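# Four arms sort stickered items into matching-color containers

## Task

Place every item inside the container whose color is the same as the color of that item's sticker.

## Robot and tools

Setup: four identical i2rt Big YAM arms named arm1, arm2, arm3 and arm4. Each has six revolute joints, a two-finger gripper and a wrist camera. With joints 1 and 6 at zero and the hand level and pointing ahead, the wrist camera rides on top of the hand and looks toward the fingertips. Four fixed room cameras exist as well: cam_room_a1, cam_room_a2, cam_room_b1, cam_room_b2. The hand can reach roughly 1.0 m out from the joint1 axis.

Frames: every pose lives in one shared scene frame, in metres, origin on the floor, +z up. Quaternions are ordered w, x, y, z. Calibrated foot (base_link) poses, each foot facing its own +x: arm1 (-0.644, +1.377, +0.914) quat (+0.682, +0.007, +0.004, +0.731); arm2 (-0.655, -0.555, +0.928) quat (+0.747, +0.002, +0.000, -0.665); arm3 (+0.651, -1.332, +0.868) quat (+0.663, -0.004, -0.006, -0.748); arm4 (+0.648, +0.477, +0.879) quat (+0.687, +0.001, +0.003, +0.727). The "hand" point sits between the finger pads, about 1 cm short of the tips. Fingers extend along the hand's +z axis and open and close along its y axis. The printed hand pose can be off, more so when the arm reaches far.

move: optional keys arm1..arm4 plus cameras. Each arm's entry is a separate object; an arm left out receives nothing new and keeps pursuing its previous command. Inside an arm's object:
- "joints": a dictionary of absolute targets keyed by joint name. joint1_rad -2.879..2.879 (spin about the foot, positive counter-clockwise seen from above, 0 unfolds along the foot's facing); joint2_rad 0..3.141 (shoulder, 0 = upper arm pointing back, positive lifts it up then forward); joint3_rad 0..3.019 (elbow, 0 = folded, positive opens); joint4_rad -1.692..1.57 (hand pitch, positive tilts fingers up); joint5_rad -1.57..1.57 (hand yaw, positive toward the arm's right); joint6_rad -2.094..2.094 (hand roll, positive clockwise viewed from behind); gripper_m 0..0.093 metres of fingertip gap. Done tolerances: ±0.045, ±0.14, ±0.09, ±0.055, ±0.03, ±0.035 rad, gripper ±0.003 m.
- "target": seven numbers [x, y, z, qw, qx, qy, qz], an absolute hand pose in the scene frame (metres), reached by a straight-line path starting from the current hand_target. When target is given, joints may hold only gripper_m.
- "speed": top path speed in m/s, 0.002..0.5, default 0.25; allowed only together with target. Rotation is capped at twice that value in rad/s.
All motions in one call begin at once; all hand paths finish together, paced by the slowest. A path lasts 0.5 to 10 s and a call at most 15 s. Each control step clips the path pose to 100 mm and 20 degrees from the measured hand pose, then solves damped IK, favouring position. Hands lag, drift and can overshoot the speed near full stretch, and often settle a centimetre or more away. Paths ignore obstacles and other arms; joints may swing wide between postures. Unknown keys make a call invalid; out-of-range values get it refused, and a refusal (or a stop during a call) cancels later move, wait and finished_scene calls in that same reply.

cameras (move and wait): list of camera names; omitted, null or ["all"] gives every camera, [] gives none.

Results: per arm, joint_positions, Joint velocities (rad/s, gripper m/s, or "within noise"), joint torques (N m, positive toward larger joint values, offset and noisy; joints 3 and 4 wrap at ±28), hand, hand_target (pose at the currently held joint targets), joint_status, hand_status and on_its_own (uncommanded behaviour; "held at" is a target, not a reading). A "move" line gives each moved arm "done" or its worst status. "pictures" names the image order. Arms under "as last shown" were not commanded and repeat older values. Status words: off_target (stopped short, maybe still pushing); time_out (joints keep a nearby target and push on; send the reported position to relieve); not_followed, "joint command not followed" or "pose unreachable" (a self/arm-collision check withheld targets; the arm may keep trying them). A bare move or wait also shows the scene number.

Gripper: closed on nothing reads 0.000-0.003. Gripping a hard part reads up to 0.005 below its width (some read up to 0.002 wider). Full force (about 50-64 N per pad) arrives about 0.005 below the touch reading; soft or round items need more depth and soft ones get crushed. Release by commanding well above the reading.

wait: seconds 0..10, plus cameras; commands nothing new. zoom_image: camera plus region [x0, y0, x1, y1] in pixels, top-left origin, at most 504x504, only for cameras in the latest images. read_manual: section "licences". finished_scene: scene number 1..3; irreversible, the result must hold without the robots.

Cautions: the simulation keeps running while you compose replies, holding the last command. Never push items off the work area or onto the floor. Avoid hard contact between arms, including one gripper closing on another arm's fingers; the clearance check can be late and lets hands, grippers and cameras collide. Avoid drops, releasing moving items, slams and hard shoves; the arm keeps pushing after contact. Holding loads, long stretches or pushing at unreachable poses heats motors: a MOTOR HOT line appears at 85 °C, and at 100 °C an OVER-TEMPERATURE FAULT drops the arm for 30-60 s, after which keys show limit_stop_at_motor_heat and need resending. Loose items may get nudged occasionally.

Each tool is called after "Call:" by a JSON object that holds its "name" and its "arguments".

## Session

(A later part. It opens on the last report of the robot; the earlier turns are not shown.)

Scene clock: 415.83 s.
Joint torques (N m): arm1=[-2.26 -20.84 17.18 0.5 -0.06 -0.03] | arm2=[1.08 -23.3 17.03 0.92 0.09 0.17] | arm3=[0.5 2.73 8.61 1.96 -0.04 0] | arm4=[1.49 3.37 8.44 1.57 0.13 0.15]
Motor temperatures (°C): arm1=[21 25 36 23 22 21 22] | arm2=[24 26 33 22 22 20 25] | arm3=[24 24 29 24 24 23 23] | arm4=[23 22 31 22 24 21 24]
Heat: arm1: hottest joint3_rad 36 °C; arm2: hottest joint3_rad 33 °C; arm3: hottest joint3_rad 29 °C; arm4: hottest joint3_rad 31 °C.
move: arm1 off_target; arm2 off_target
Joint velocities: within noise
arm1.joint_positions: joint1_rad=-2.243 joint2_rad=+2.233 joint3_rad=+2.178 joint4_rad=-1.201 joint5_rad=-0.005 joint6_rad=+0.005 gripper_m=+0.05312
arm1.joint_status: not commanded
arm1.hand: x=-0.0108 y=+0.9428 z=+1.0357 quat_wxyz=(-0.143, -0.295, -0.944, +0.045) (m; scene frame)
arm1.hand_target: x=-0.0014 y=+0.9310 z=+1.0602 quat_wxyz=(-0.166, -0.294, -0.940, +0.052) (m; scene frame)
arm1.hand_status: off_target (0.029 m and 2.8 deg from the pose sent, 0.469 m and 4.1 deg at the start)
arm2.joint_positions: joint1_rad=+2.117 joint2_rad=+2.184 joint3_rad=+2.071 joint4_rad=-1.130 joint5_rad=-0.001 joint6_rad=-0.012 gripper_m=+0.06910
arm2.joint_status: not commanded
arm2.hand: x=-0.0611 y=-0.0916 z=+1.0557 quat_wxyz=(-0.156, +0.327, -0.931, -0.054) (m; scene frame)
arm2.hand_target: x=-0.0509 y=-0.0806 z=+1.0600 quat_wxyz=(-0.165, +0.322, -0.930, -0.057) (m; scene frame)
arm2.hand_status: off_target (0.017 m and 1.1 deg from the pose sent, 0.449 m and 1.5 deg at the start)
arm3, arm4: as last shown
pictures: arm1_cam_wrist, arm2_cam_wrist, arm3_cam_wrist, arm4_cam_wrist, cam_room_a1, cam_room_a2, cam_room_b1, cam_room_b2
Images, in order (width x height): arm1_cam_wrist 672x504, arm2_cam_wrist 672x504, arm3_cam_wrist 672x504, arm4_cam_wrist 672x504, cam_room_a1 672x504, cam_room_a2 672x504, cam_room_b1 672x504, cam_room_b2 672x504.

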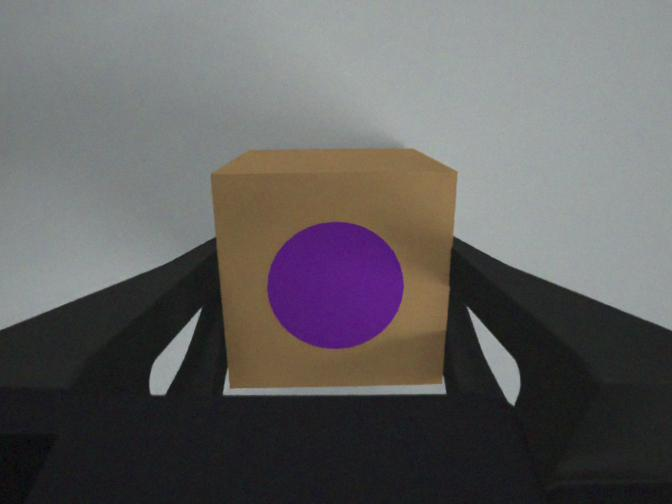

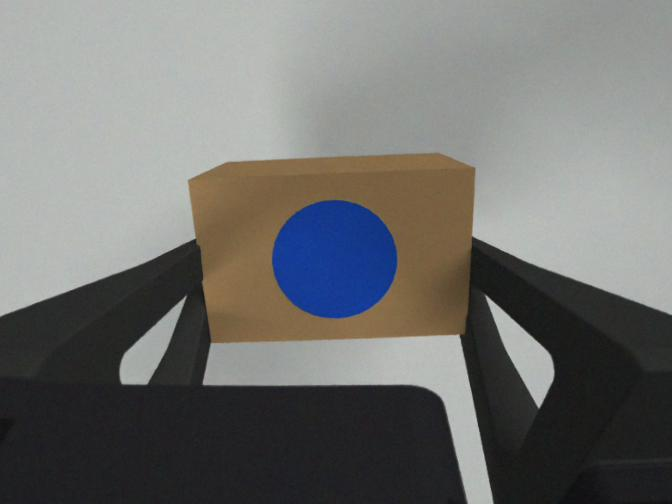

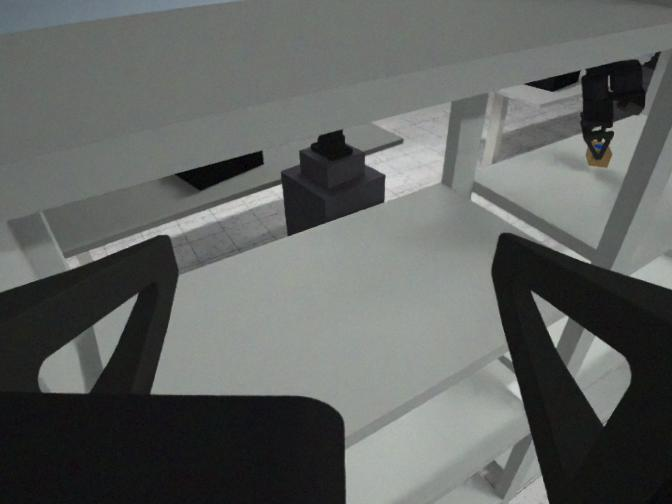

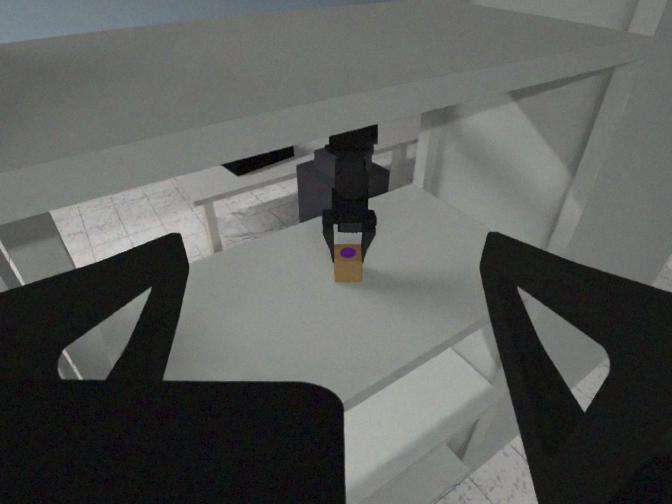

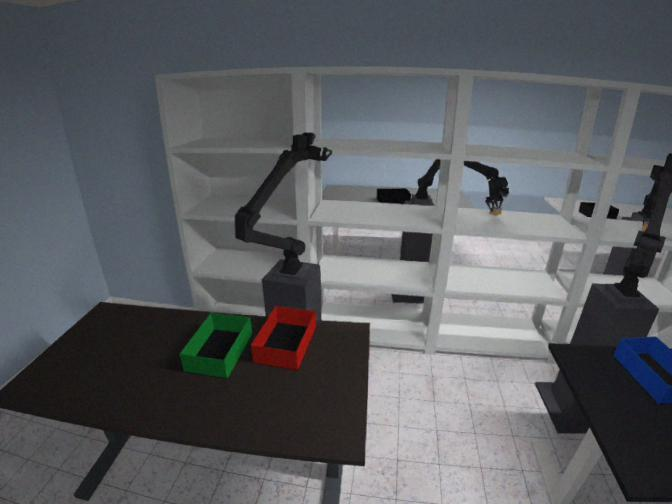

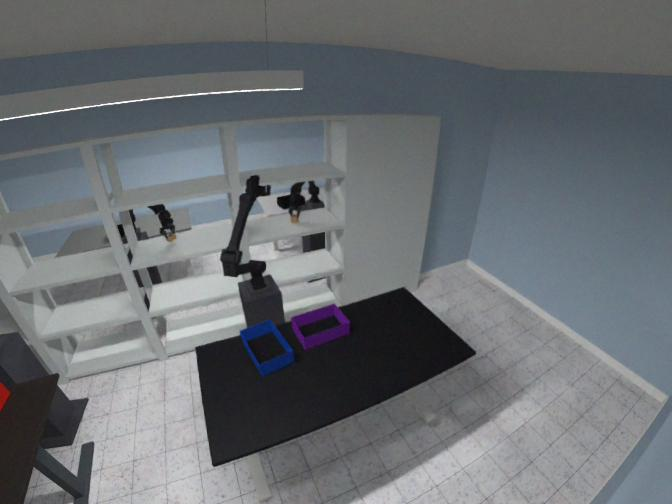

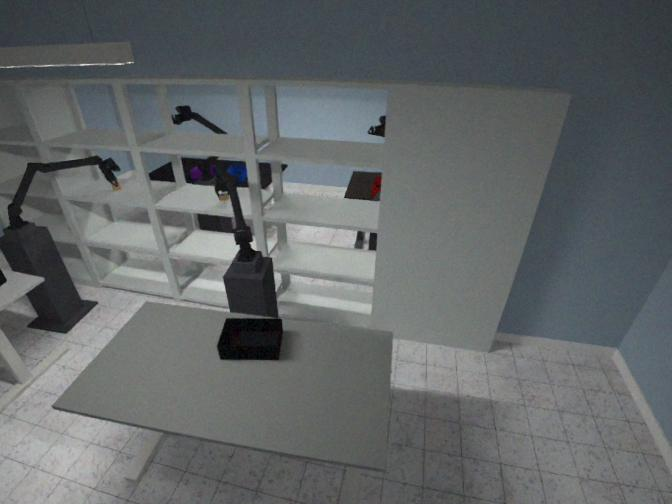

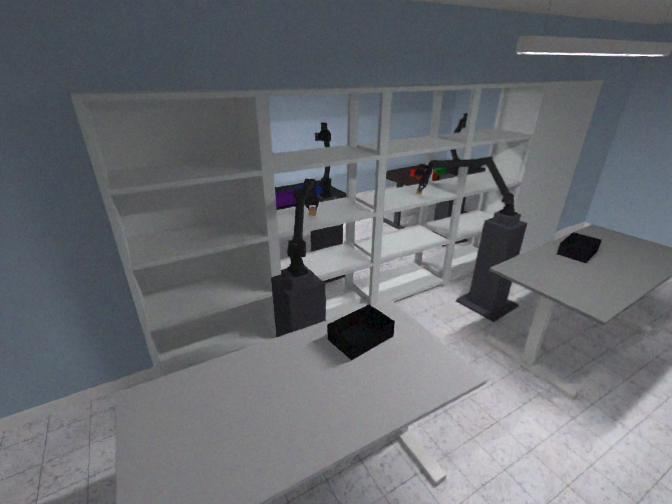

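Call:
{"name": "move", "arguments": {"arm1": {"target": [-0.001, 0.931, 1.010, 0.1657, 0.2945, 0.9397, -0.0519], "speed": 0.1}, "arm2": {"target": [-0.05, -0.08, 0.999, 0.164, -0.3222, 0.9305, 0.0568], "speed": 0.1}, "cameras": ["arm1_cam_wrist", "arm2_cam_wrist", "arm3_cam_wrist", "arm4_cam_wrist"]}}

Call:
{"name": "zoom_image", "arguments": {"camera": "arm4_cam_wrist", "region": [280, 180, 440, 300]}}

Call:
{"name": "zoom_image", "arguments": {"camera": "arm3_cam_wrist", "region": [552, 60, 672, 200]}}

Scene clock: 429.93 s.
Joint torques (N m): arm1=[-2.61 -19.25 9.57 1.74 -0.06 -0.03] | arm2=[1.03 -23.36 10.91 2.11 0.1 0.17] | arm3=[0.56 2.55 8.58 2 -0.05 0.01] | arm4=[1.32 3.19 8.38 1.8 0.08 0.16]
Motor temperatures (°C): arm1=[21 27 36 23 22 21 23] | arm2=[24 26 38 22 22 20 25] | arm3=[24 24 29 24 24 23 23] | arm4=[23 22 31 22 24 21 24]
Heat: arm1: hottest joint3_rad 36 °C; arm2: hottest joint3_rad 38 °C; arm3: hottest joint3_rad 29 °C; arm4: hottest joint3_rad 31 °C.
move: arm1 off_target; arm2 off_target
Joint velocities: within noise
arm1.joint_positions: joint1_rad=-2.243 joint2_rad=+2.233 joint3_rad=+2.154 joint4_rad=-1.114 joint5_rad=-0.005 joint6_rad=+0.005 gripper_m=+0.05312
arm1.joint_status: not commanded
arm1.hand: x=+0.0007 y=+0.9349 z=+1.0317 quat_wxyz=(-0.173, -0.293, -0.939, +0.054) (m; scene frame)
arm1.hand_target: x=-0.0014 y=+0.9315 z=+1.0102 quat_wxyz=(-0.166, -0.295, -0.940, +0.052) (m; scene frame)
arm1.hand_status: off_target (0.022 m and 0.9 deg from the pose sent, 0.030 m and 2.8 deg at the start)
arm2.joint_positions: joint1_rad=+2.117 joint2_rad=+2.212 joint3_rad=+2.039 joint4_rad=-1.021 joint5_rad=-0.001 joint6_rad=-0.011 gripper_m=+0.06910
arm2.joint_status: not commanded
arm2.hand: x=-0.0488 y=-0.0820 z=+1.0299 quat_wxyz=(-0.179, +0.325, -0.927, -0.062) (m; scene frame)
arm2.hand_target: x=-0.0510 y=-0.0807 z=+0.9995 quat_wxyz=(-0.164, +0.322, -0.931, -0.057) (m; scene frame)
arm2.hand_status: off_target (0.031 m and 1.9 deg from the pose sent, 0.059 m and 1.1 deg at the start)
arm3, arm4: as last shown
pictures: arm1_cam_wrist, arm2_cam_wrist, arm3_cam_wrist, arm4_cam_wrist
Images, in order (width x height): arm1_cam_wrist 672x504, arm2_cam_wrist 672x504, arm3_cam_wrist 672x504, arm4_cam_wrist 672x504.

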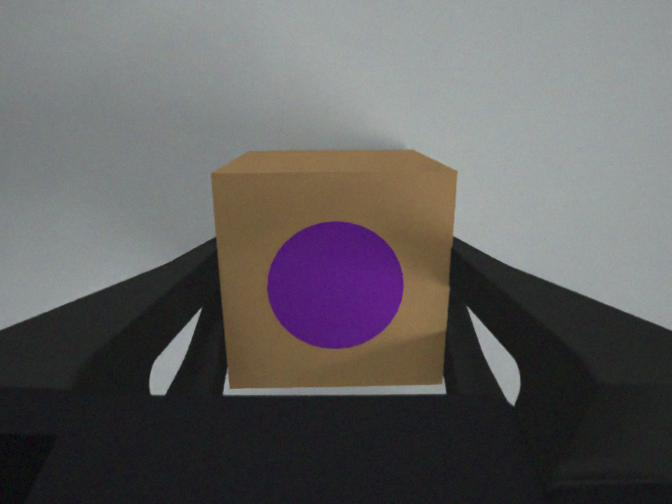

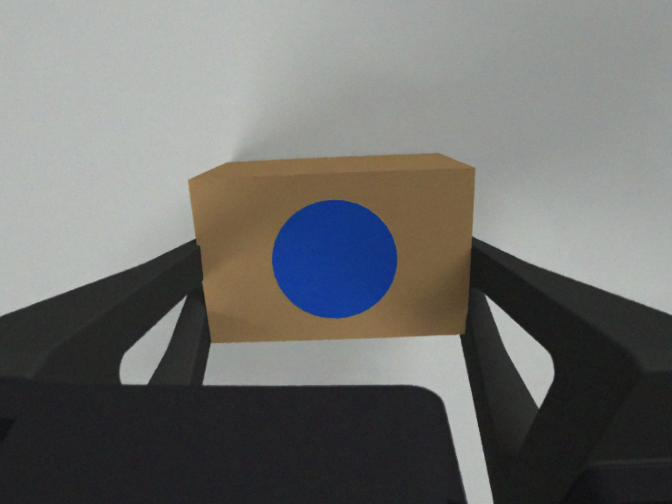

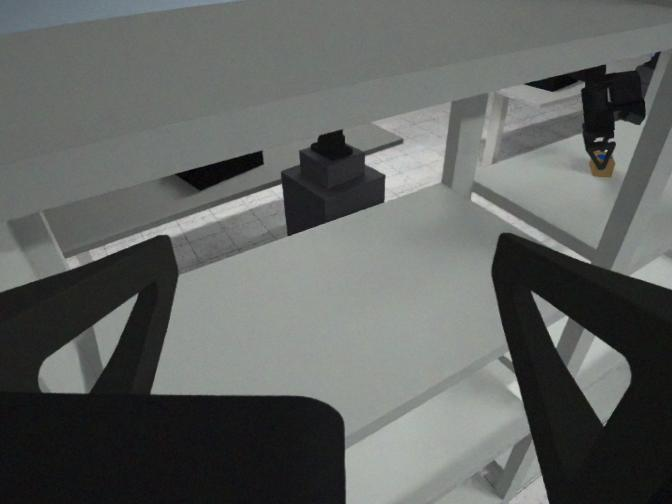

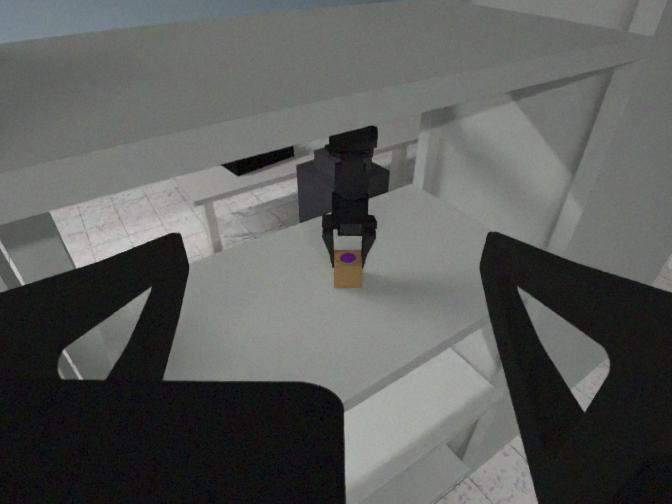

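Scaled by 3.150.

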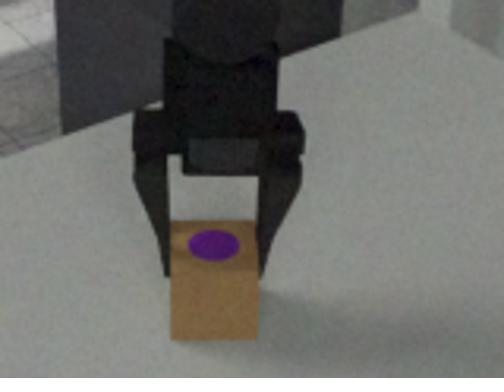

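Scaled by 3.600.

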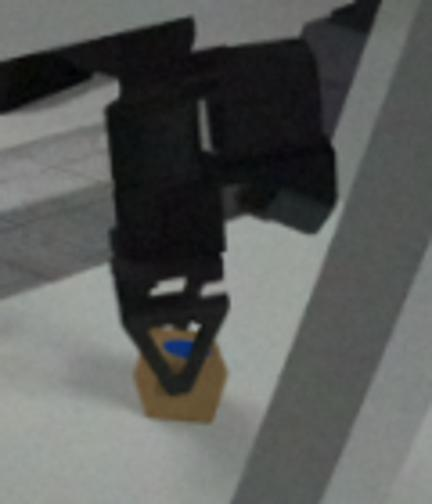

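Call:
{"name": "move", "arguments": {"arm1": {"target": [-0.001, 0.931, 0.985, 0.1657, 0.2945, 0.9397, -0.0519], "speed": 0.1}, "arm2": {"target": [-0.05, -0.08, 0.975, 0.164, -0.3222, 0.9305, 0.0568], "speed": 0.1}, "cameras": ["arm1_cam_wrist", "arm2_cam_wrist", "arm4_cam_wrist"]}}

Call:
{"name": "zoom_image", "arguments": {"camera": "arm4_cam_wrist", "region": [280, 180, 440, 300]}}

Scene clock: 442.30 s.
Joint torques (N m): arm1=[-2.43 -17.61 8.36 2.06 -0.1 0.01] | arm2=[0.91 -22.24 8.75 2.36 0.11 0.18] | arm3=[0.44 2.61 8.61 1.99 -0.04 0.01] | arm4=[1.14 3.6 8.43 1.8 0.07 0.16]
Motor temperatures (°C): arm1=[21 28 35 23 22 21 23] | arm2=[24 26 36 22 22 20 25] | arm3=[24 24 29 24 24 23 23] | arm4=[23 22 31 22 24 21 24]
Heat: arm1: hottest joint3_rad 35 °C; arm2: hottest joint3_rad 36 °C; arm3: hottest joint3_rad 29 °C; arm4: hottest joint3_rad 31 °C.
move: arm1 off_target; arm2 off_target
Joint velocities: within noise
arm1.joint_positions: joint1_rad=-2.243 joint2_rad=+2.219 joint3_rad=+2.120 joint4_rad=-1.058 joint5_rad=-0.004 joint6_rad=+0.005 gripper_m=+0.05312
arm1.joint_status: not commanded
arm1.hand: x=+0.0035 y=+0.9327 z=+1.0308 quat_wxyz=(-0.189, -0.292, -0.936, +0.060) (m; scene frame)
arm1.hand_target: x=-0.0026 y=+0.9324 z=+0.9860 quat_wxyz=(-0.166, -0.295, -0.940, +0.052) (m; scene frame)
arm1.hand_status: off_target (0.046 m and 2.8 deg from the pose sent, 0.047 m and 0.9 deg at the start)
arm2.joint_positions: joint1_rad=+2.117 joint2_rad=+2.212 joint3_rad=+2.028 joint4_rad=-0.975 joint5_rad=-0.001 joint6_rad=-0.011 gripper_m=+0.06910
arm2.joint_status: not commanded
arm2.hand: x=-0.0432 y=-0.0776 z=+1.0289 quat_wxyz=(-0.195, +0.324, -0.923, -0.067) (m; scene frame)
arm2.hand_target: x=-0.0520 y=-0.0816 z=+0.9766 quat_wxyz=(-0.164, +0.322, -0.931, -0.057) (m; scene frame)
arm2.hand_status: off_target (0.054 m and 3.8 deg from the pose sent, 0.055 m and 1.8 deg at the start)
arm3, arm4: as last shown
pictures: arm1_cam_wrist, arm2_cam_wrist, arm4_cam_wrist
Images, in order (width x height): arm1_cam_wrist 672x504, arm2_cam_wrist 672x504, arm4_cam_wrist 672x504.

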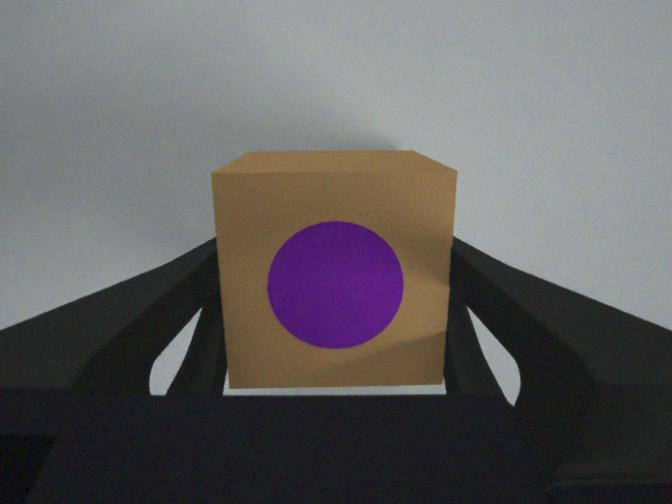

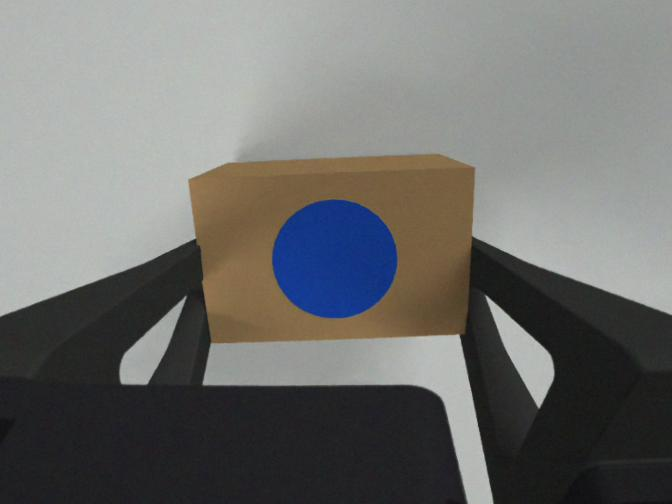

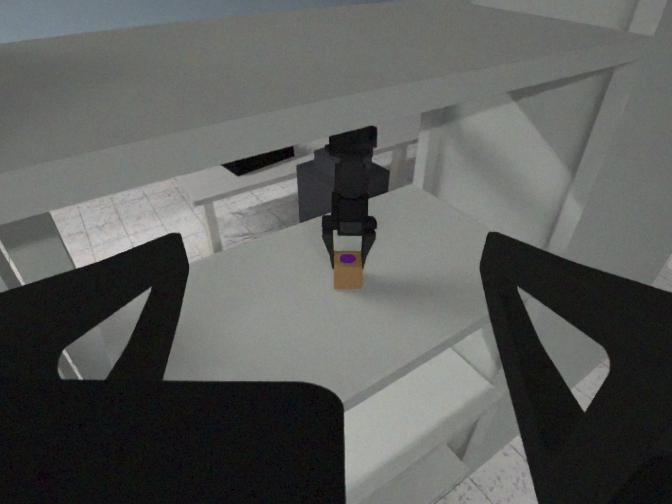

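Scaled by 3.150.

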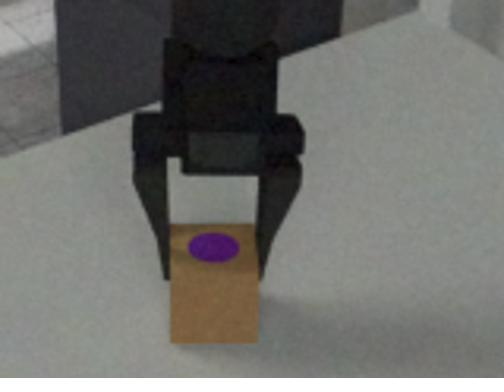

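Call:
{"name": "move", "arguments": {"arm1": {"target": [0.002, 0.931, 1.018, 0.1328, 0.2961, 0.9449, -0.0416], "speed": 0.1}, "arm2": {"target": [-0.046, -0.079, 1.018, 0.1397, -0.3236, 0.9345, 0.0484], "speed": 0.1}, "cameras": ["arm1_cam_wrist", "arm2_cam_wrist", "arm4_cam_wrist"]}}

Scene clock: 449.80 s.
Joint torques (N m): arm1=[-2.08 -18.08 14.71 0.09 -0.09 0.04] | arm2=[0.85 -22.53 16.24 0.72 0.06 0.13] | arm3=[0.67 2.67 8.58 1.96 -0.04 0.01] | arm4=[1.03 3.31 8.57 1.74 0.1 0.13]
Motor temperatures (°C): arm1=[21 28 35 23 22 21 23] | arm2=[24 26 35 22 22 20 25] | arm3=[24 24 29 24 24 23 23] | arm4=[23 22 31 22 24 21 24]
Heat: arm1: hottest joint3_rad 35 °C; arm2: hottest joint3_rad 35 °C; arm3: hottest joint3_rad 29 °C; arm4: hottest joint3_rad 31 °C.
move: arm1 off_target; arm2 off_target
Joint velocities: within noise
arm1.joint_positions: joint1_rad=-2.243 joint2_rad=+2.279 joint3_rad=+2.249 joint4_rad=-1.225 joint5_rad=-0.004 joint6_rad=+0.004 gripper_m=+0.05312
arm1.joint_status: not commanded
arm1.hand: x=-0.0011 y=+0.9359 z=+1.0316 quat_wxyz=(-0.143, -0.295, -0.944, +0.046) (m; scene frame)
arm1.hand_target: x=+0.0015 y=+0.9315 z=+1.0180 quat_wxyz=(-0.134, -0.296, -0.945, +0.042) (m; scene frame)
arm1.hand_status: off_target (0.015 m and 1.3 deg from the pose sent, 0.013 m and 6.8 deg at the start)
arm2.joint_positions: joint1_rad=+2.117 joint2_rad=+2.240 joint3_rad=+2.104 joint4_rad=-1.132 joint5_rad=-0.001 joint6_rad=-0.009 gripper_m=+0.06910
arm2.joint_status: not commanded
arm2.hand: x=-0.0549 y=-0.0867 z=+1.0297 quat_wxyz=(-0.144, +0.326, -0.933, -0.050) (m; scene frame)
arm2.hand_target: x=-0.0469 y=-0.0795 z=+1.0178 quat_wxyz=(-0.141, +0.324, -0.934, -0.049) (m; scene frame)
arm2.hand_status: off_target (0.017 m and 0.7 deg from the pose sent, 0.011 m and 6.8 deg at the start)
arm3, arm4: as last shown
pictures: arm1_cam_wrist, arm2_cam_wrist, arm4_cam_wrist
Images, in order (width x height): arm1_cam_wrist 672x504, arm2_cam_wrist 672x504, arm4_cam_wrist 672x504.

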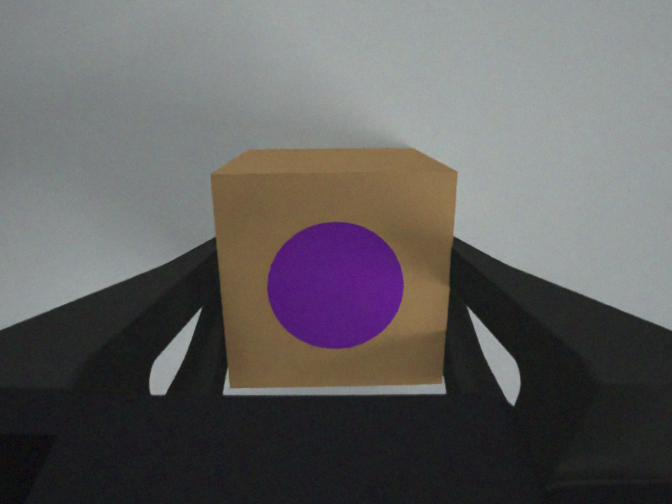

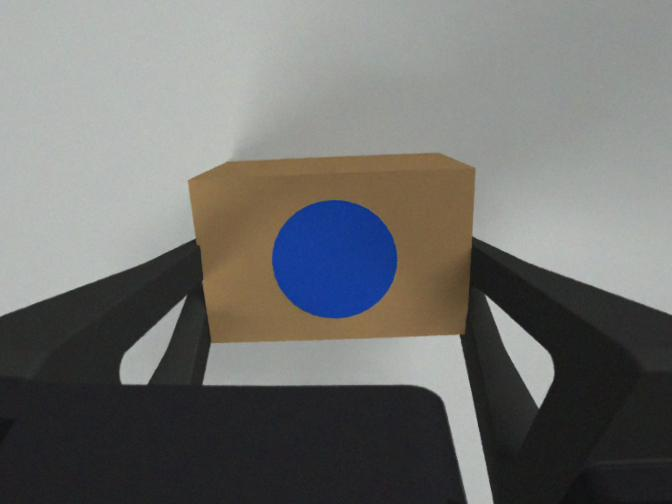

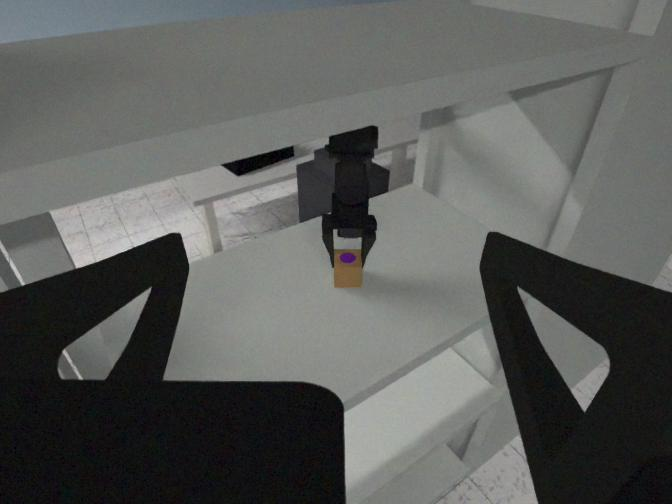

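Call:
{"name": "move", "arguments": {"arm1": {"joints": {"gripper_m": 0.062}}, "arm2": {"joints": {"gripper_m": 0.078}}, "cameras": ["arm1_cam_wrist", "arm2_cam_wrist", "arm4_cam_wrist"]}}

Scene clock: 452.87 s.
Joint torques (N m): arm1=[-1.9 -21.54 14.5 0.4 -0.01 0] | arm2=[0.91 -23.12 16.2 0.85 0.06 0.13] | arm3=[0.5 2.49 8.61 1.99 -0.03 0.01] | arm4=[0.67 3.25 8.31 1.74 0.11 0.16]
Motor temperatures (°C): arm1=[21 28 36 23 22 21 23] | arm2=[24 26 35 22 22 20 25] | arm3=[24 24 29 24 24 23 23] | arm4=[23 22 31 22 24 21 24]
Heat: arm1: hottest joint3_rad 36 °C; arm2: hottest joint3_rad 35 °C; arm3: hottest joint3_rad 29 °C; arm4: hottest joint3_rad 31 °C.
move: arm1 done; arm2 done
Joint velocities: within noise
arm1.joint_positions: joint1_rad=-2.243 joint2_rad=+2.310 joint3_rad=+2.249 joint4_rad=-1.236 joint5_rad=-0.005 joint6_rad=+0.004 gripper_m=+0.06195
arm1.joint_status: all done
arm1.hand: x=-0.0040 y=+0.9378 z=+1.0072 quat_wxyz=(-0.123, -0.296, -0.946, +0.039) (m; scene frame)
arm1.hand_target: x=+0.0015 y=+0.9315 z=+1.0180 quat_wxyz=(-0.134, -0.296, -0.945, +0.042) (m; scene frame)
arm1.hand_status: not commanded
arm2.joint_positions: joint1_rad=+2.117 joint2_rad=+2.244 joint3_rad=+2.104 joint4_rad=-1.135 joint5_rad=-0.001 joint6_rad=-0.009 gripper_m=+0.07792
arm2.joint_status: all done
arm2.hand: x=-0.0556 y=-0.0872 z=+1.0261 quat_wxyz=(-0.141, +0.326, -0.933, -0.049) (m; scene frame)
arm2.hand_target: x=-0.0469 y=-0.0795 z=+1.0178 quat_wxyz=(-0.141, +0.324, -0.934, -0.049) (m; scene frame)
arm2.hand_status: not commanded
arm3, arm4: as last shown
pictures: arm1_cam_wrist, arm2_cam_wrist, arm4_cam_wrist
Images, in order (width x height): arm1_cam_wrist 672x504, arm2_cam_wrist 672x504, arm4_cam_wrist 672x504.

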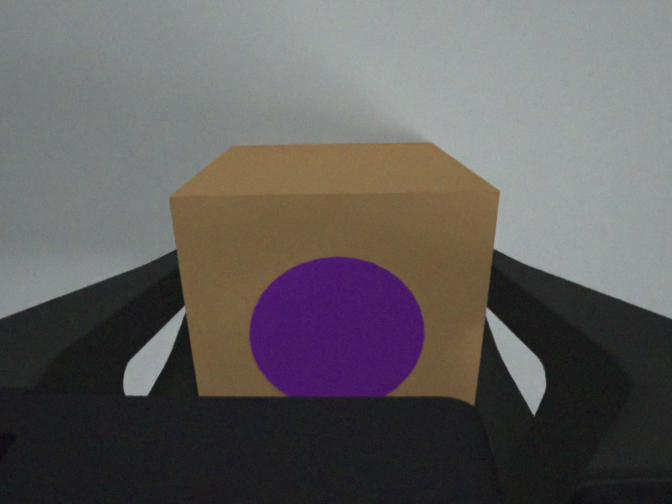

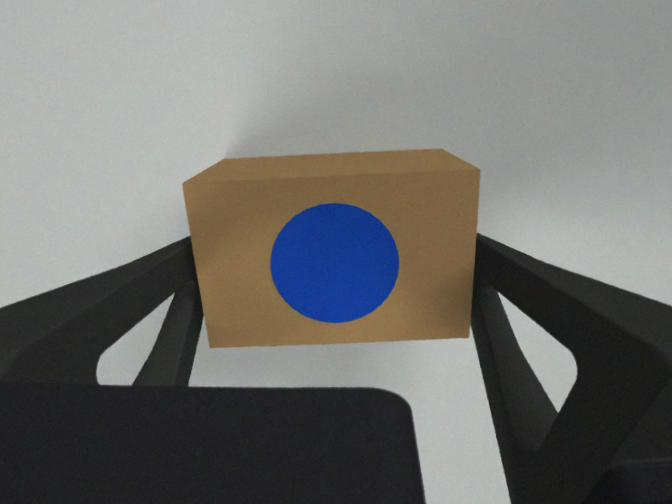

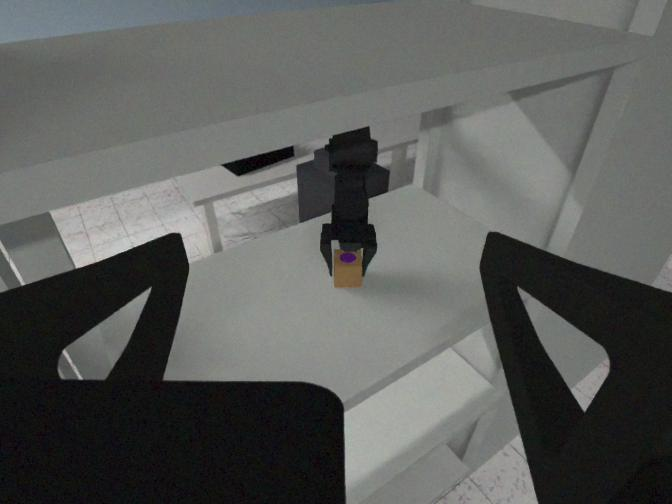

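Call:
{"name": "move", "arguments": {"arm1": {"joints": {"gripper_m": 0.093}}, "arm2": {"joints": {"gripper_m": 0.093}}, "cameras": []}}

Call:
{"name": "move", "arguments": {"arm1": {"target": [-0.03, 0.955, 1.11, 0.1328, 0.2961, 0.9449, -0.0416], "speed": 0.15}, "arm2": {"target": [-0.08, -0.105, 1.11, 0.1397, -0.3236, 0.9345, 0.0484], "speed": 0.15}, "cameras": ["arm1_cam_wrist", "arm2_cam_wrist", "arm4_cam_wrist"]}}

Scene clock: 461.03 s.
Joint torques (N m): arm1=[-1.79 -21.48 14.6 0.49 -0.04 -0.01] | arm2=[0.79 -22.89 16.21 0.81 0.07 0.13] | arm3=[0.44 2.61 8.59 1.96 -0.05 0.02] | arm4=[1.32 3.72 8.39 1.77 0.09 0.16]
Motor temperatures (°C): arm1=[21 27 37 23 22 21 22] | arm2=[24 26 36 22 22 20 24] | arm3=[24 24 29 24 24 23 23] | arm4=[23 22 31 22 24 21 24]
Heat: arm1: hottest joint3_rad 37 °C; arm2: hottest joint3_rad 36 °C; arm3: hottest joint3_rad 29 °C; arm4: hottest joint3_rad 31 °C.
move: arm1 done; arm2 done
Joint velocities: within noise
arm1.joint_positions: joint1_rad=-2.243 joint2_rad=+2.310 joint3_rad=+2.249 joint4_rad=-1.236 joint5_rad=-0.005 joint6_rad=+0.004 gripper_m=+0.09294
arm1.joint_status: all done
arm1.hand: x=-0.0040 y=+0.9378 z=+1.0072 quat_wxyz=(-0.123, -0.296, -0.946, +0.039) (m; scene frame)
arm1.hand_target: x=+0.0015 y=+0.9315 z=+1.0180 quat_wxyz=(-0.134, -0.296, -0.945, +0.042) (m; scene frame)
arm1.hand_status: not commanded
arm2.joint_positions: joint1_rad=+2.117 joint2_rad=+2.244 joint3_rad=+2.104 joint4_rad=-1.135 joint5_rad=-0.001 joint6_rad=-0.009 gripper_m=+0.09289
arm2.joint_status: all done
arm2.hand: x=-0.0556 y=-0.0872 z=+1.0261 quat_wxyz=(-0.141, +0.326, -0.933, -0.049) (m; scene frame)
arm2.hand_target: x=-0.0469 y=-0.0795 z=+1.0178 quat_wxyz=(-0.141, +0.324, -0.934, -0.049) (m; scene frame)
arm2.hand_status: not commanded
arm3, arm4: as last shown
pictures: none
No camera images: "cameras" was empty.

Scene clock: 462.43 s.
Joint torques (N m): arm1=[-2.14 -21.66 12.04 0.61 -0.01 0.03] | arm2=[0.91 -24.12 12.48 0.84 0.08 0.14] | arm3=[0.67 2.67 8.62 2 -0.05 0.02] | arm4=[0.67 2.9 8.47 1.78 0.1 0.19]
Motor temperatures (°C): arm1=[21 28 37 23 22 21 22] | arm2=[24 27 36 22 22 20 24] | arm3=[24 24 29 24 24 23 23] | arm4=[23 22 31 22 24 21 24]
Heat: arm1: hottest joint3_rad 37 °C; arm2: hottest joint3_rad 36 °C; arm3: hottest joint3_rad 29 °C; arm4: hottest joint3_rad 31 °C.
move: arm1 off_target; arm2 done
Joint velocities: within noise
arm1.joint_positions: joint1_rad=-2.243 joint2_rad=+2.175 joint3_rad=+2.249 joint4_rad=-1.362 joint5_rad=-0.005 joint6_rad=+0.004 gripper_m=+0.09294
arm1.joint_status: not commanded
arm1.hand: x=-0.0292 y=+0.9559 z=+1.0988 quat_wxyz=(-0.128, -0.296, -0.946, +0.041) (m; scene frame)
arm1.hand_target: x=-0.0300 y=+0.9552 z=+1.1100 quat_wxyz=(-0.133, -0.296, -0.945, +0.042) (m; scene frame)
arm1.hand_status: off_target (0.011 m and 0.6 deg from the pose sent, 0.107 m and 1.2 deg at the start)
arm2.joint_positions: joint1_rad=+2.117 joint2_rad=+2.109 joint3_rad=+2.104 joint4_rad=-1.257 joint5_rad=-0.001 joint6_rad=-0.009 gripper_m=+0.09289
arm2.joint_status: not commanded
arm2.hand: x=-0.0794 y=-0.1060 z=+1.1150 quat_wxyz=(-0.147, +0.326, -0.933, -0.051) (m; scene frame)
arm2.hand_target: x=-0.0801 y=-0.1049 z=+1.1100 quat_wxyz=(-0.140, +0.324, -0.935, -0.048) (m; scene frame)
arm2.hand_status: done (0.005 m and 0.9 deg from the pose sent, 0.089 m and 0.4 deg at the start)
arm3.joint_positions: joint1_rad=-1.980 joint2_rad=+0.494 joint3_rad=+1.195 joint4_rad=-0.706 joint5_rad=+0.001 joint6_rad=-0.006 gripper_m=+0.09402
arm3.joint_status: not commanded
arm3.hand: x=+0.4273 y=-1.1920 z=+1.4802 quat_wxyz=(+0.182, -0.686, +0.188, +0.678) (m; scene frame)
arm3.hand_target: x=+0.4274 y=-1.1892 z=+1.4832 quat_wxyz=(+0.184, -0.683, +0.193, +0.680) (m; scene frame)
arm3.hand_status: not commanded
arm4.joint_positions: joint1_rad=+0.900 joint2_rad=+0.490 joint3_rad=+1.192 joint4_rad=-0.709 joint5_rad=+0.000 joint6_rad=-0.012 gripper_m=+0.09400
arm4.joint_status: not commanded
arm4.hand: x=+0.4408 y=+0.6281 z=+1.4934 quat_wxyz=(-0.215, +0.676, -0.212, -0.672) (m; scene frame)
arm4.hand_target: x=+0.4377 y=+0.6287 z=+1.4973 quat_wxyz=(-0.210, +0.673, -0.214, -0.676) (m; scene frame)
arm4.hand_status: not commanded
pictures: arm1_cam_wrist, arm2_cam_wrist, arm4_cam_wrist
Images, in order (width x height): arm1_cam_wrist 672x504, arm2_cam_wrist 672x504, arm4_cam_wrist 672x504.

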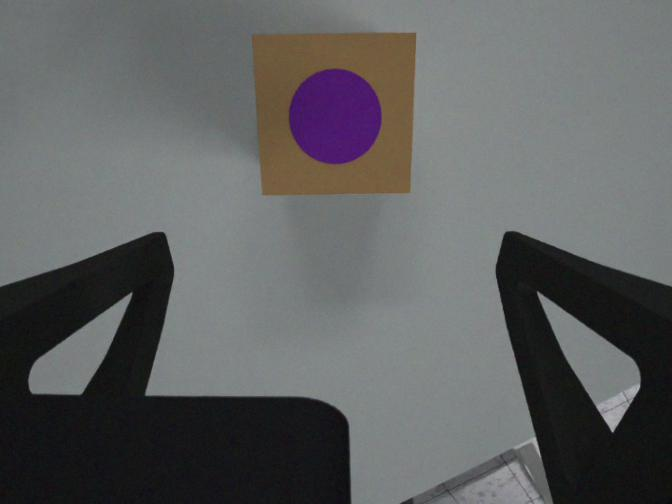

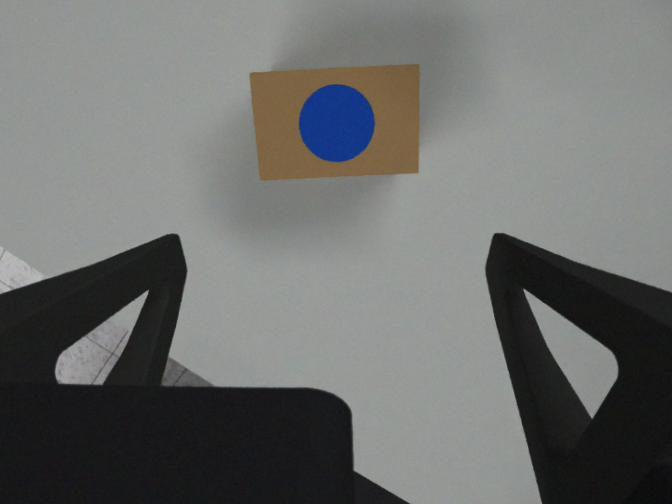

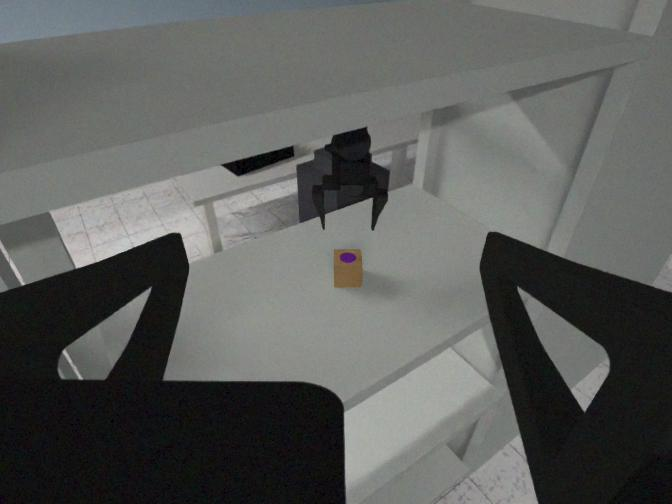

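Call:
{"name": "move", "arguments": {"arm1": {"target": [-0.348, 1.171, 1.09, 0.1328, 0.2961, 0.9449, -0.0416], "speed": 0.25}, "arm2": {"target": [-0.372, -0.333, 1.09, 0.1397, -0.3236, 0.9345, 0.0484], "speed": 0.25}, "arm4": {"joints": {"joint1_rad": 0.864, "joint2_rad": 0.85, "joint3_rad": 0.834, "joint4_rad": -1.031, "joint5_rad": 0, "joint6_rad": 0}}, "cameras": ["arm1_cam_wrist", "arm4_cam_wrist"]}}

Call:
{"name": "move", "arguments": {"arm4": {"target": [0.024, 0.952, 1.10, 0.0828, -0.9152, 0.3089, 0.2452], "speed": 0.2}, "cameras": ["arm4_cam_wrist", "cam_room_a2"]}}

Scene clock: 497.90 s.
Joint torques (N m): arm1=[-2.9 -4.48 11.23 0.61 -0.05 -0.04] | arm2=[1.08 -8.29 10.35 1.06 0.12 0.17] | arm3=[0.67 2.67 8.61 1.98 -0.05 0] | arm4=[0.44 -4.48 11.47 0.68 0.1 0.19]
Motor temperatures (°C): arm1=[21 28 37 23 22 21 22] | arm2=[24 27 35 22 22 20 24] | arm3=[24 24 30 24 24 23 23] | arm4=[23 22 32 22 24 21 24]
Heat: arm1: hottest joint3_rad 37 °C; arm2: hottest joint3_rad 35 °C; arm3: hottest joint3_rad 30 °C; arm4: hottest joint3_rad 32 °C.
move: arm1 done; arm2 done; arm4 done
Joint velocities: within noise
arm1.joint_positions: joint1_rad=-2.244 joint2_rad=+1.109 joint3_rad=+0.882 joint4_rad=-1.051 joint5_rad=-0.007 joint6_rad=+0.002 gripper_m=+0.09294
arm1.joint_status: not commanded
arm1.hand: x=-0.3466 y=+1.1746 z=+1.0874 quat_wxyz=(-0.133, -0.295, -0.945, +0.041) (m; scene frame)
arm1.hand_target: x=-0.3481 y=+1.1710 z=+1.0900 quat_wxyz=(-0.133, -0.296, -0.945, +0.042) (m; scene frame)
arm1.hand_status: done (0.005 m and 0.2 deg from the pose sent, 0.385 m and 0.6 deg at the start)
arm2.joint_positions: joint1_rad=+2.117 joint2_rad=+1.129 joint3_rad=+0.862 joint4_rad=-0.988 joint5_rad=-0.001 joint6_rad=-0.009 gripper_m=+0.09289
arm2.joint_status: not commanded
arm2.hand: x=-0.3666 y=-0.3305 z=+1.0969 quat_wxyz=(-0.150, +0.326, -0.932, -0.052) (m; scene frame)
arm2.hand_target: x=-0.3719 y=-0.3330 z=+1.0902 quat_wxyz=(-0.140, +0.324, -0.935, -0.048) (m; scene frame)
arm2.hand_status: done (0.009 m and 1.4 deg from the pose sent, 0.371 m and 0.9 deg at the start)
arm3: as last shown
arm4.joint_positions: joint1_rad=+0.870 joint2_rad=+0.853 joint3_rad=+0.803 joint4_rad=-1.027 joint5_rad=+0.000 joint6_rad=-0.012 gripper_m=+0.09400
arm4.joint_status: all done
arm4.hand: x=+0.3918 y=+0.6717 z=+1.1042 quat_wxyz=(-0.076, +0.921, -0.302, -0.233) (m; scene frame)
arm4.hand_target: x=+0.3884 y=+0.6770 z=+1.1205 quat_wxyz=(-0.080, +0.915, -0.309, -0.247) (m; scene frame)
arm4.hand_status: not commanded
pictures: arm1_cam_wrist, arm4_cam_wrist
Images, in order (width x height): arm1_cam_wrist 672x504, arm4_cam_wrist 672x504.

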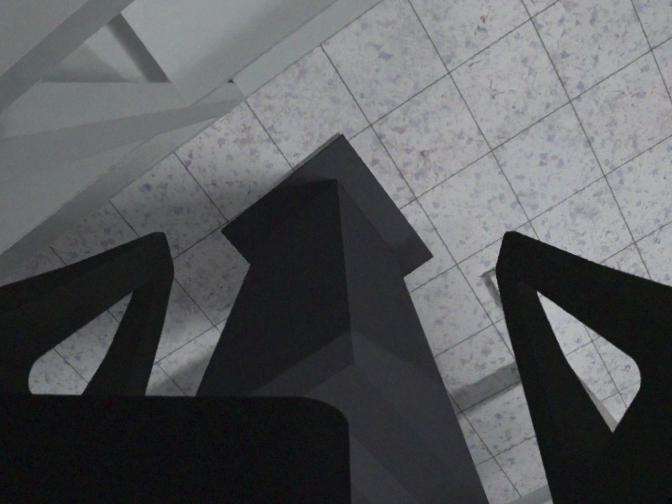

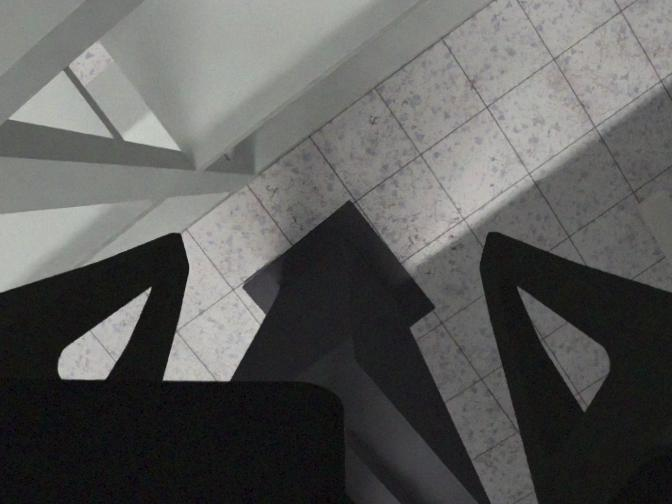

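Scene clock: 501.07 s.
Joint torques (N m): arm1=[-3.02 -4.48 11.34 0.66 0 -0.01] | arm2=[1.03 -8.47 10.29 1.06 0.12 0.15] | arm3=[0.56 2.78 8.57 1.99 -0.05 0.01] | arm4=[0.73 -22.89 13.03 0.47 0.18 0.16]
Motor temperatures (°C): arm1=[21 28 36 23 22 21 22] | arm2=[24 27 35 22 22 20 24] | arm3=[24 24 30 24 24 23 23] | arm4=[23 22 33 22 24 21 24]
Heat: arm1: hottest joint3_rad 36 °C; arm2: hottest joint3_rad 35 °C; arm3: hottest joint3_rad 30 °C; arm4: hottest joint3_rad 33 °C.
move: arm4 off_target
Joint velocities: within noise
arm1, arm2, arm3: as last shown
arm1.hand: x=-0.3465 y=+1.1746 z=+1.0874 quat_wxyz=(-0.133, -0.294, -0.946, +0.041) (m; scene frame)
arm1.hand_target: x=-0.3480 y=+1.1711 z=+1.0900 quat_wxyz=(-0.133, -0.296, -0.945, +0.042) (m; scene frame)
arm4.joint_positions: joint1_rad=+0.870 joint2_rad=+2.096 joint3_rad=+2.111 joint4_rad=-1.077 joint5_rad=+0.004 joint6_rad=-0.012 gripper_m=+0.09400
arm4.joint_status: not commanded
arm4.hand: x=+0.0319 y=+0.9425 z=+1.0956 quat_wxyz=(-0.081, +0.919, -0.302, -0.239) (m; scene frame)
arm4.hand_target: x=+0.0245 y=+0.9515 z=+1.0999 quat_wxyz=(-0.083, +0.915, -0.309, -0.246) (m; scene frame)
arm4.hand_status: off_target (0.013 m and 1.2 deg from the pose sent, 0.462 m and 2.0 deg at the start)
pictures: arm4_cam_wrist, cam_room_a2
Images, in order (width x height): arm4_cam_wrist 672x504, cam_room_a2 672x504.

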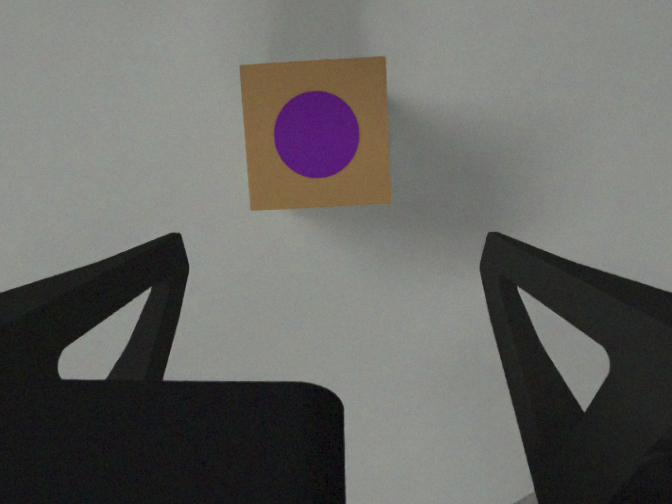

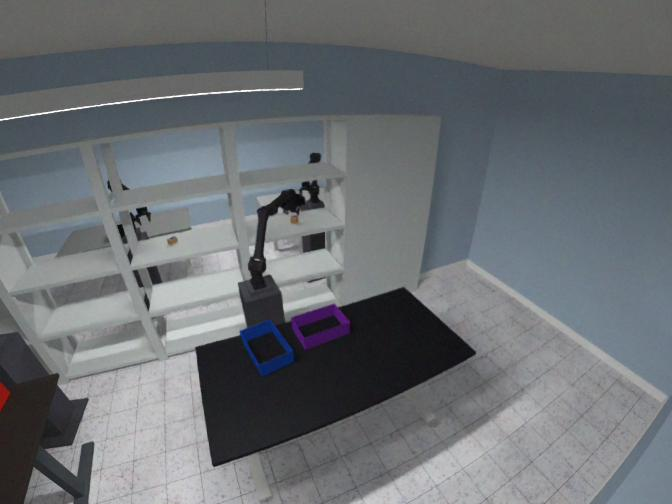

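Call:
{"name": "move", "arguments": {"arm4": {"target": [-0.012, 0.968, 1.017, 0.0767, -0.9224, 0.2864, 0.2472], "speed": 0.1}, "cameras": ["arm4_cam_wrist"]}}

Scene clock: 511.00 s.
Joint torques (N m): arm1=[-3.14 -4.72 11.3 0.68 -0.03 -0.03] | arm2=[1.08 -8.35 10.3 1.05 0.11 0.17] | arm3=[0.44 2.67 8.62 2 -0.04 0.01] | arm4=[1.03 -24.12 12.94 1.35 -0.06 -0.08]
Motor temperatures (°C): arm1=[21 28 35 23 22 21 22] | arm2=[24 27 34 22 22 20 23] | arm3=[24 24 30 24 24 23 23] | arm4=[23 22 36 22 24 21 24]
Heat: arm1: hottest joint3_rad 35 °C; arm2: hottest joint3_rad 34 °C; arm3: hottest joint3_rad 30 °C; arm4: hottest joint3_rad 36 °C.
move: arm4 off_target
Joint velocities: within noise
arm1, arm2, arm3: as last shown
arm4.joint_positions: joint1_rad=+0.870 joint2_rad=+2.233 joint3_rad=+2.145 joint4_rad=-0.992 joint5_rad=-0.011 joint6_rad=-0.022 gripper_m=+0.09400
arm4.joint_status: not commanded
arm4.hand: x=+0.0041 y=+0.9597 z=+1.0174 quat_wxyz=(-0.072, +0.924, -0.296, -0.233) (m; scene frame)
arm4.hand_target: x=-0.0110 y=+0.9671 z=+1.0169 quat_wxyz=(-0.077, +0.922, -0.286, -0.248) (m; scene frame)
arm4.hand_status: off_target (0.018 m and 2.0 deg from the pose sent, 0.094 m and 2.0 deg at the start)
pictures: arm4_cam_wrist
Images, in order (width x height): arm4_cam_wrist 672x504.

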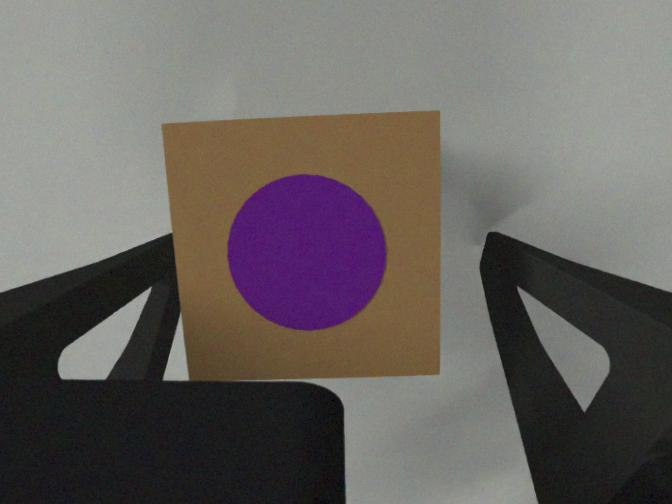

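Call:
{"name": "move", "arguments": {"arm4": {"target": [-0.023, 0.967, 1.019, 0.0713, -0.9285, 0.2662, 0.2488], "speed": 0.08}, "cameras": ["arm4_cam_wrist"]}}

Scene clock: 518.63 s.
Joint torques (N m): arm1=[-2.73 -4.95 11.19 0.54 -0.03 -0.06] | arm2=[1.08 -8.35 10.3 1.06 0.11 0.16] | arm3=[0.56 2.61 8.58 1.98 -0.04 0] | arm4=[1.2 -24.06 13.29 0.29 -0.07 -0.11]
Motor temperatures (°C): arm1=[21 27 35 23 22 21 22] | arm2=[24 27 33 22 22 20 23] | arm3=[24 24 30 24 24 23 23] | arm4=[23 24 38 22 24 21 24]
Heat: arm1: hottest joint3_rad 35 °C; arm2: hottest joint3_rad 33 °C; arm3: hottest joint3_rad 30 °C; arm4: hottest joint3_rad 38 °C.
move: arm4 off_target
Joint velocities: within noise
arm1, arm2, arm3: as last shown
arm4.joint_positions: joint1_rad=+0.870 joint2_rad=+2.262 joint3_rad=+2.206 joint4_rad=-0.996 joint5_rad=-0.030 joint6_rad=-0.056 gripper_m=+0.09400
arm4.joint_status: not commanded
arm4.hand: x=-0.0091 y=+0.9656 z=+1.0249 quat_wxyz=(-0.072, +0.926, -0.277, -0.248) (m; scene frame)
arm4.hand_target: x=-0.0223 y=+0.9663 z=+1.0189 quat_wxyz=(-0.072, +0.928, -0.266, -0.250) (m; scene frame)
arm4.hand_status: off_target (0.015 m and 1.3 deg from the pose sent, 0.028 m and 3.9 deg at the start)
pictures: arm4_cam_wrist
Images, in order (width x height): arm4_cam_wrist 672x504.

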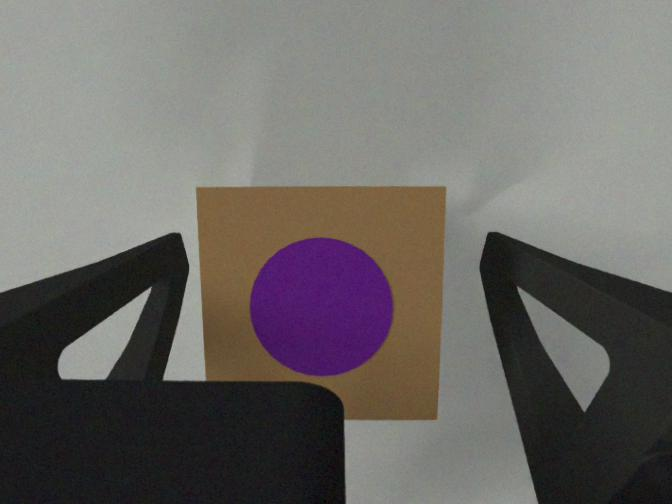

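Call:
{"name": "move", "arguments": {"arm4": {"joints": {"gripper_m": 0.042}}, "cameras": ["arm4_cam_wrist"]}}

Scene clock: 522.43 s.
Joint torques (N m): arm1=[-3.02 -4.01 11.19 0.64 -0.04 -0.08] | arm2=[1.08 -8.41 10.35 1.01 0.12 0.17] | arm3=[0.56 2.78 8.65 1.95 -0.04 0.01] | arm4=[1.85 -24.06 13.14 0.62 -0.04 -0.05]
Motor temperatures (°C): arm1=[21 27 35 23 22 21 22] | arm2=[24 27 33 22 22 20 23] | arm3=[24 24 30 24 24 23 23] | arm4=[23 24 39 22 24 21 24]
Heat: arm1: hottest joint3_rad 35 °C; arm2: hottest joint3_rad 33 °C; arm3: hottest joint3_rad 30 °C; arm4: hottest joint3_rad 39 °C.
move: arm4 off_target
Joint velocities: within noise
arm1, arm2, arm3: as last shown
arm4.joint_positions: joint1_rad=+0.870 joint2_rad=+2.262 joint3_rad=+2.208 joint4_rad=-0.997 joint5_rad=-0.031 joint6_rad=-0.057 gripper_m=+0.05360
arm4.joint_status: gripper_m off_target (ended at +0.05362, target +0.04200)
arm4.hand: x=-0.0094 y=+0.9655 z=+1.0249 quat_wxyz=(-0.072, +0.926, -0.276, -0.248) (m; scene frame)
arm4.hand_target: x=-0.0222 y=+0.9664 z=+1.0190 quat_wxyz=(-0.072, +0.928, -0.266, -0.250) (m; scene frame)
arm4.hand_status: not commanded
pictures: arm4_cam_wrist
Images, in order (width x height): arm4_cam_wrist 672x504.

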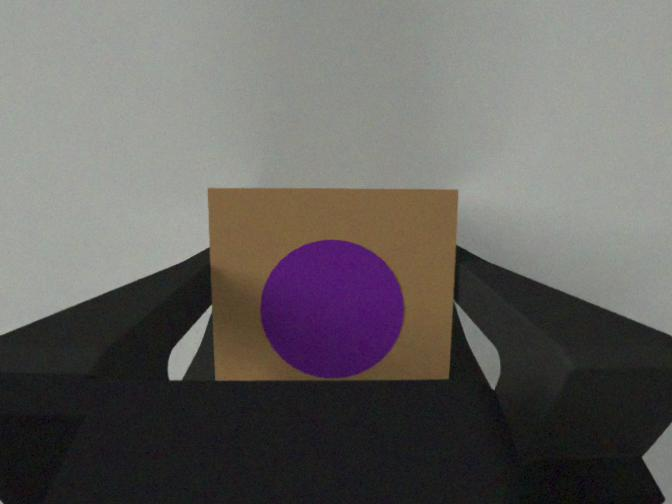

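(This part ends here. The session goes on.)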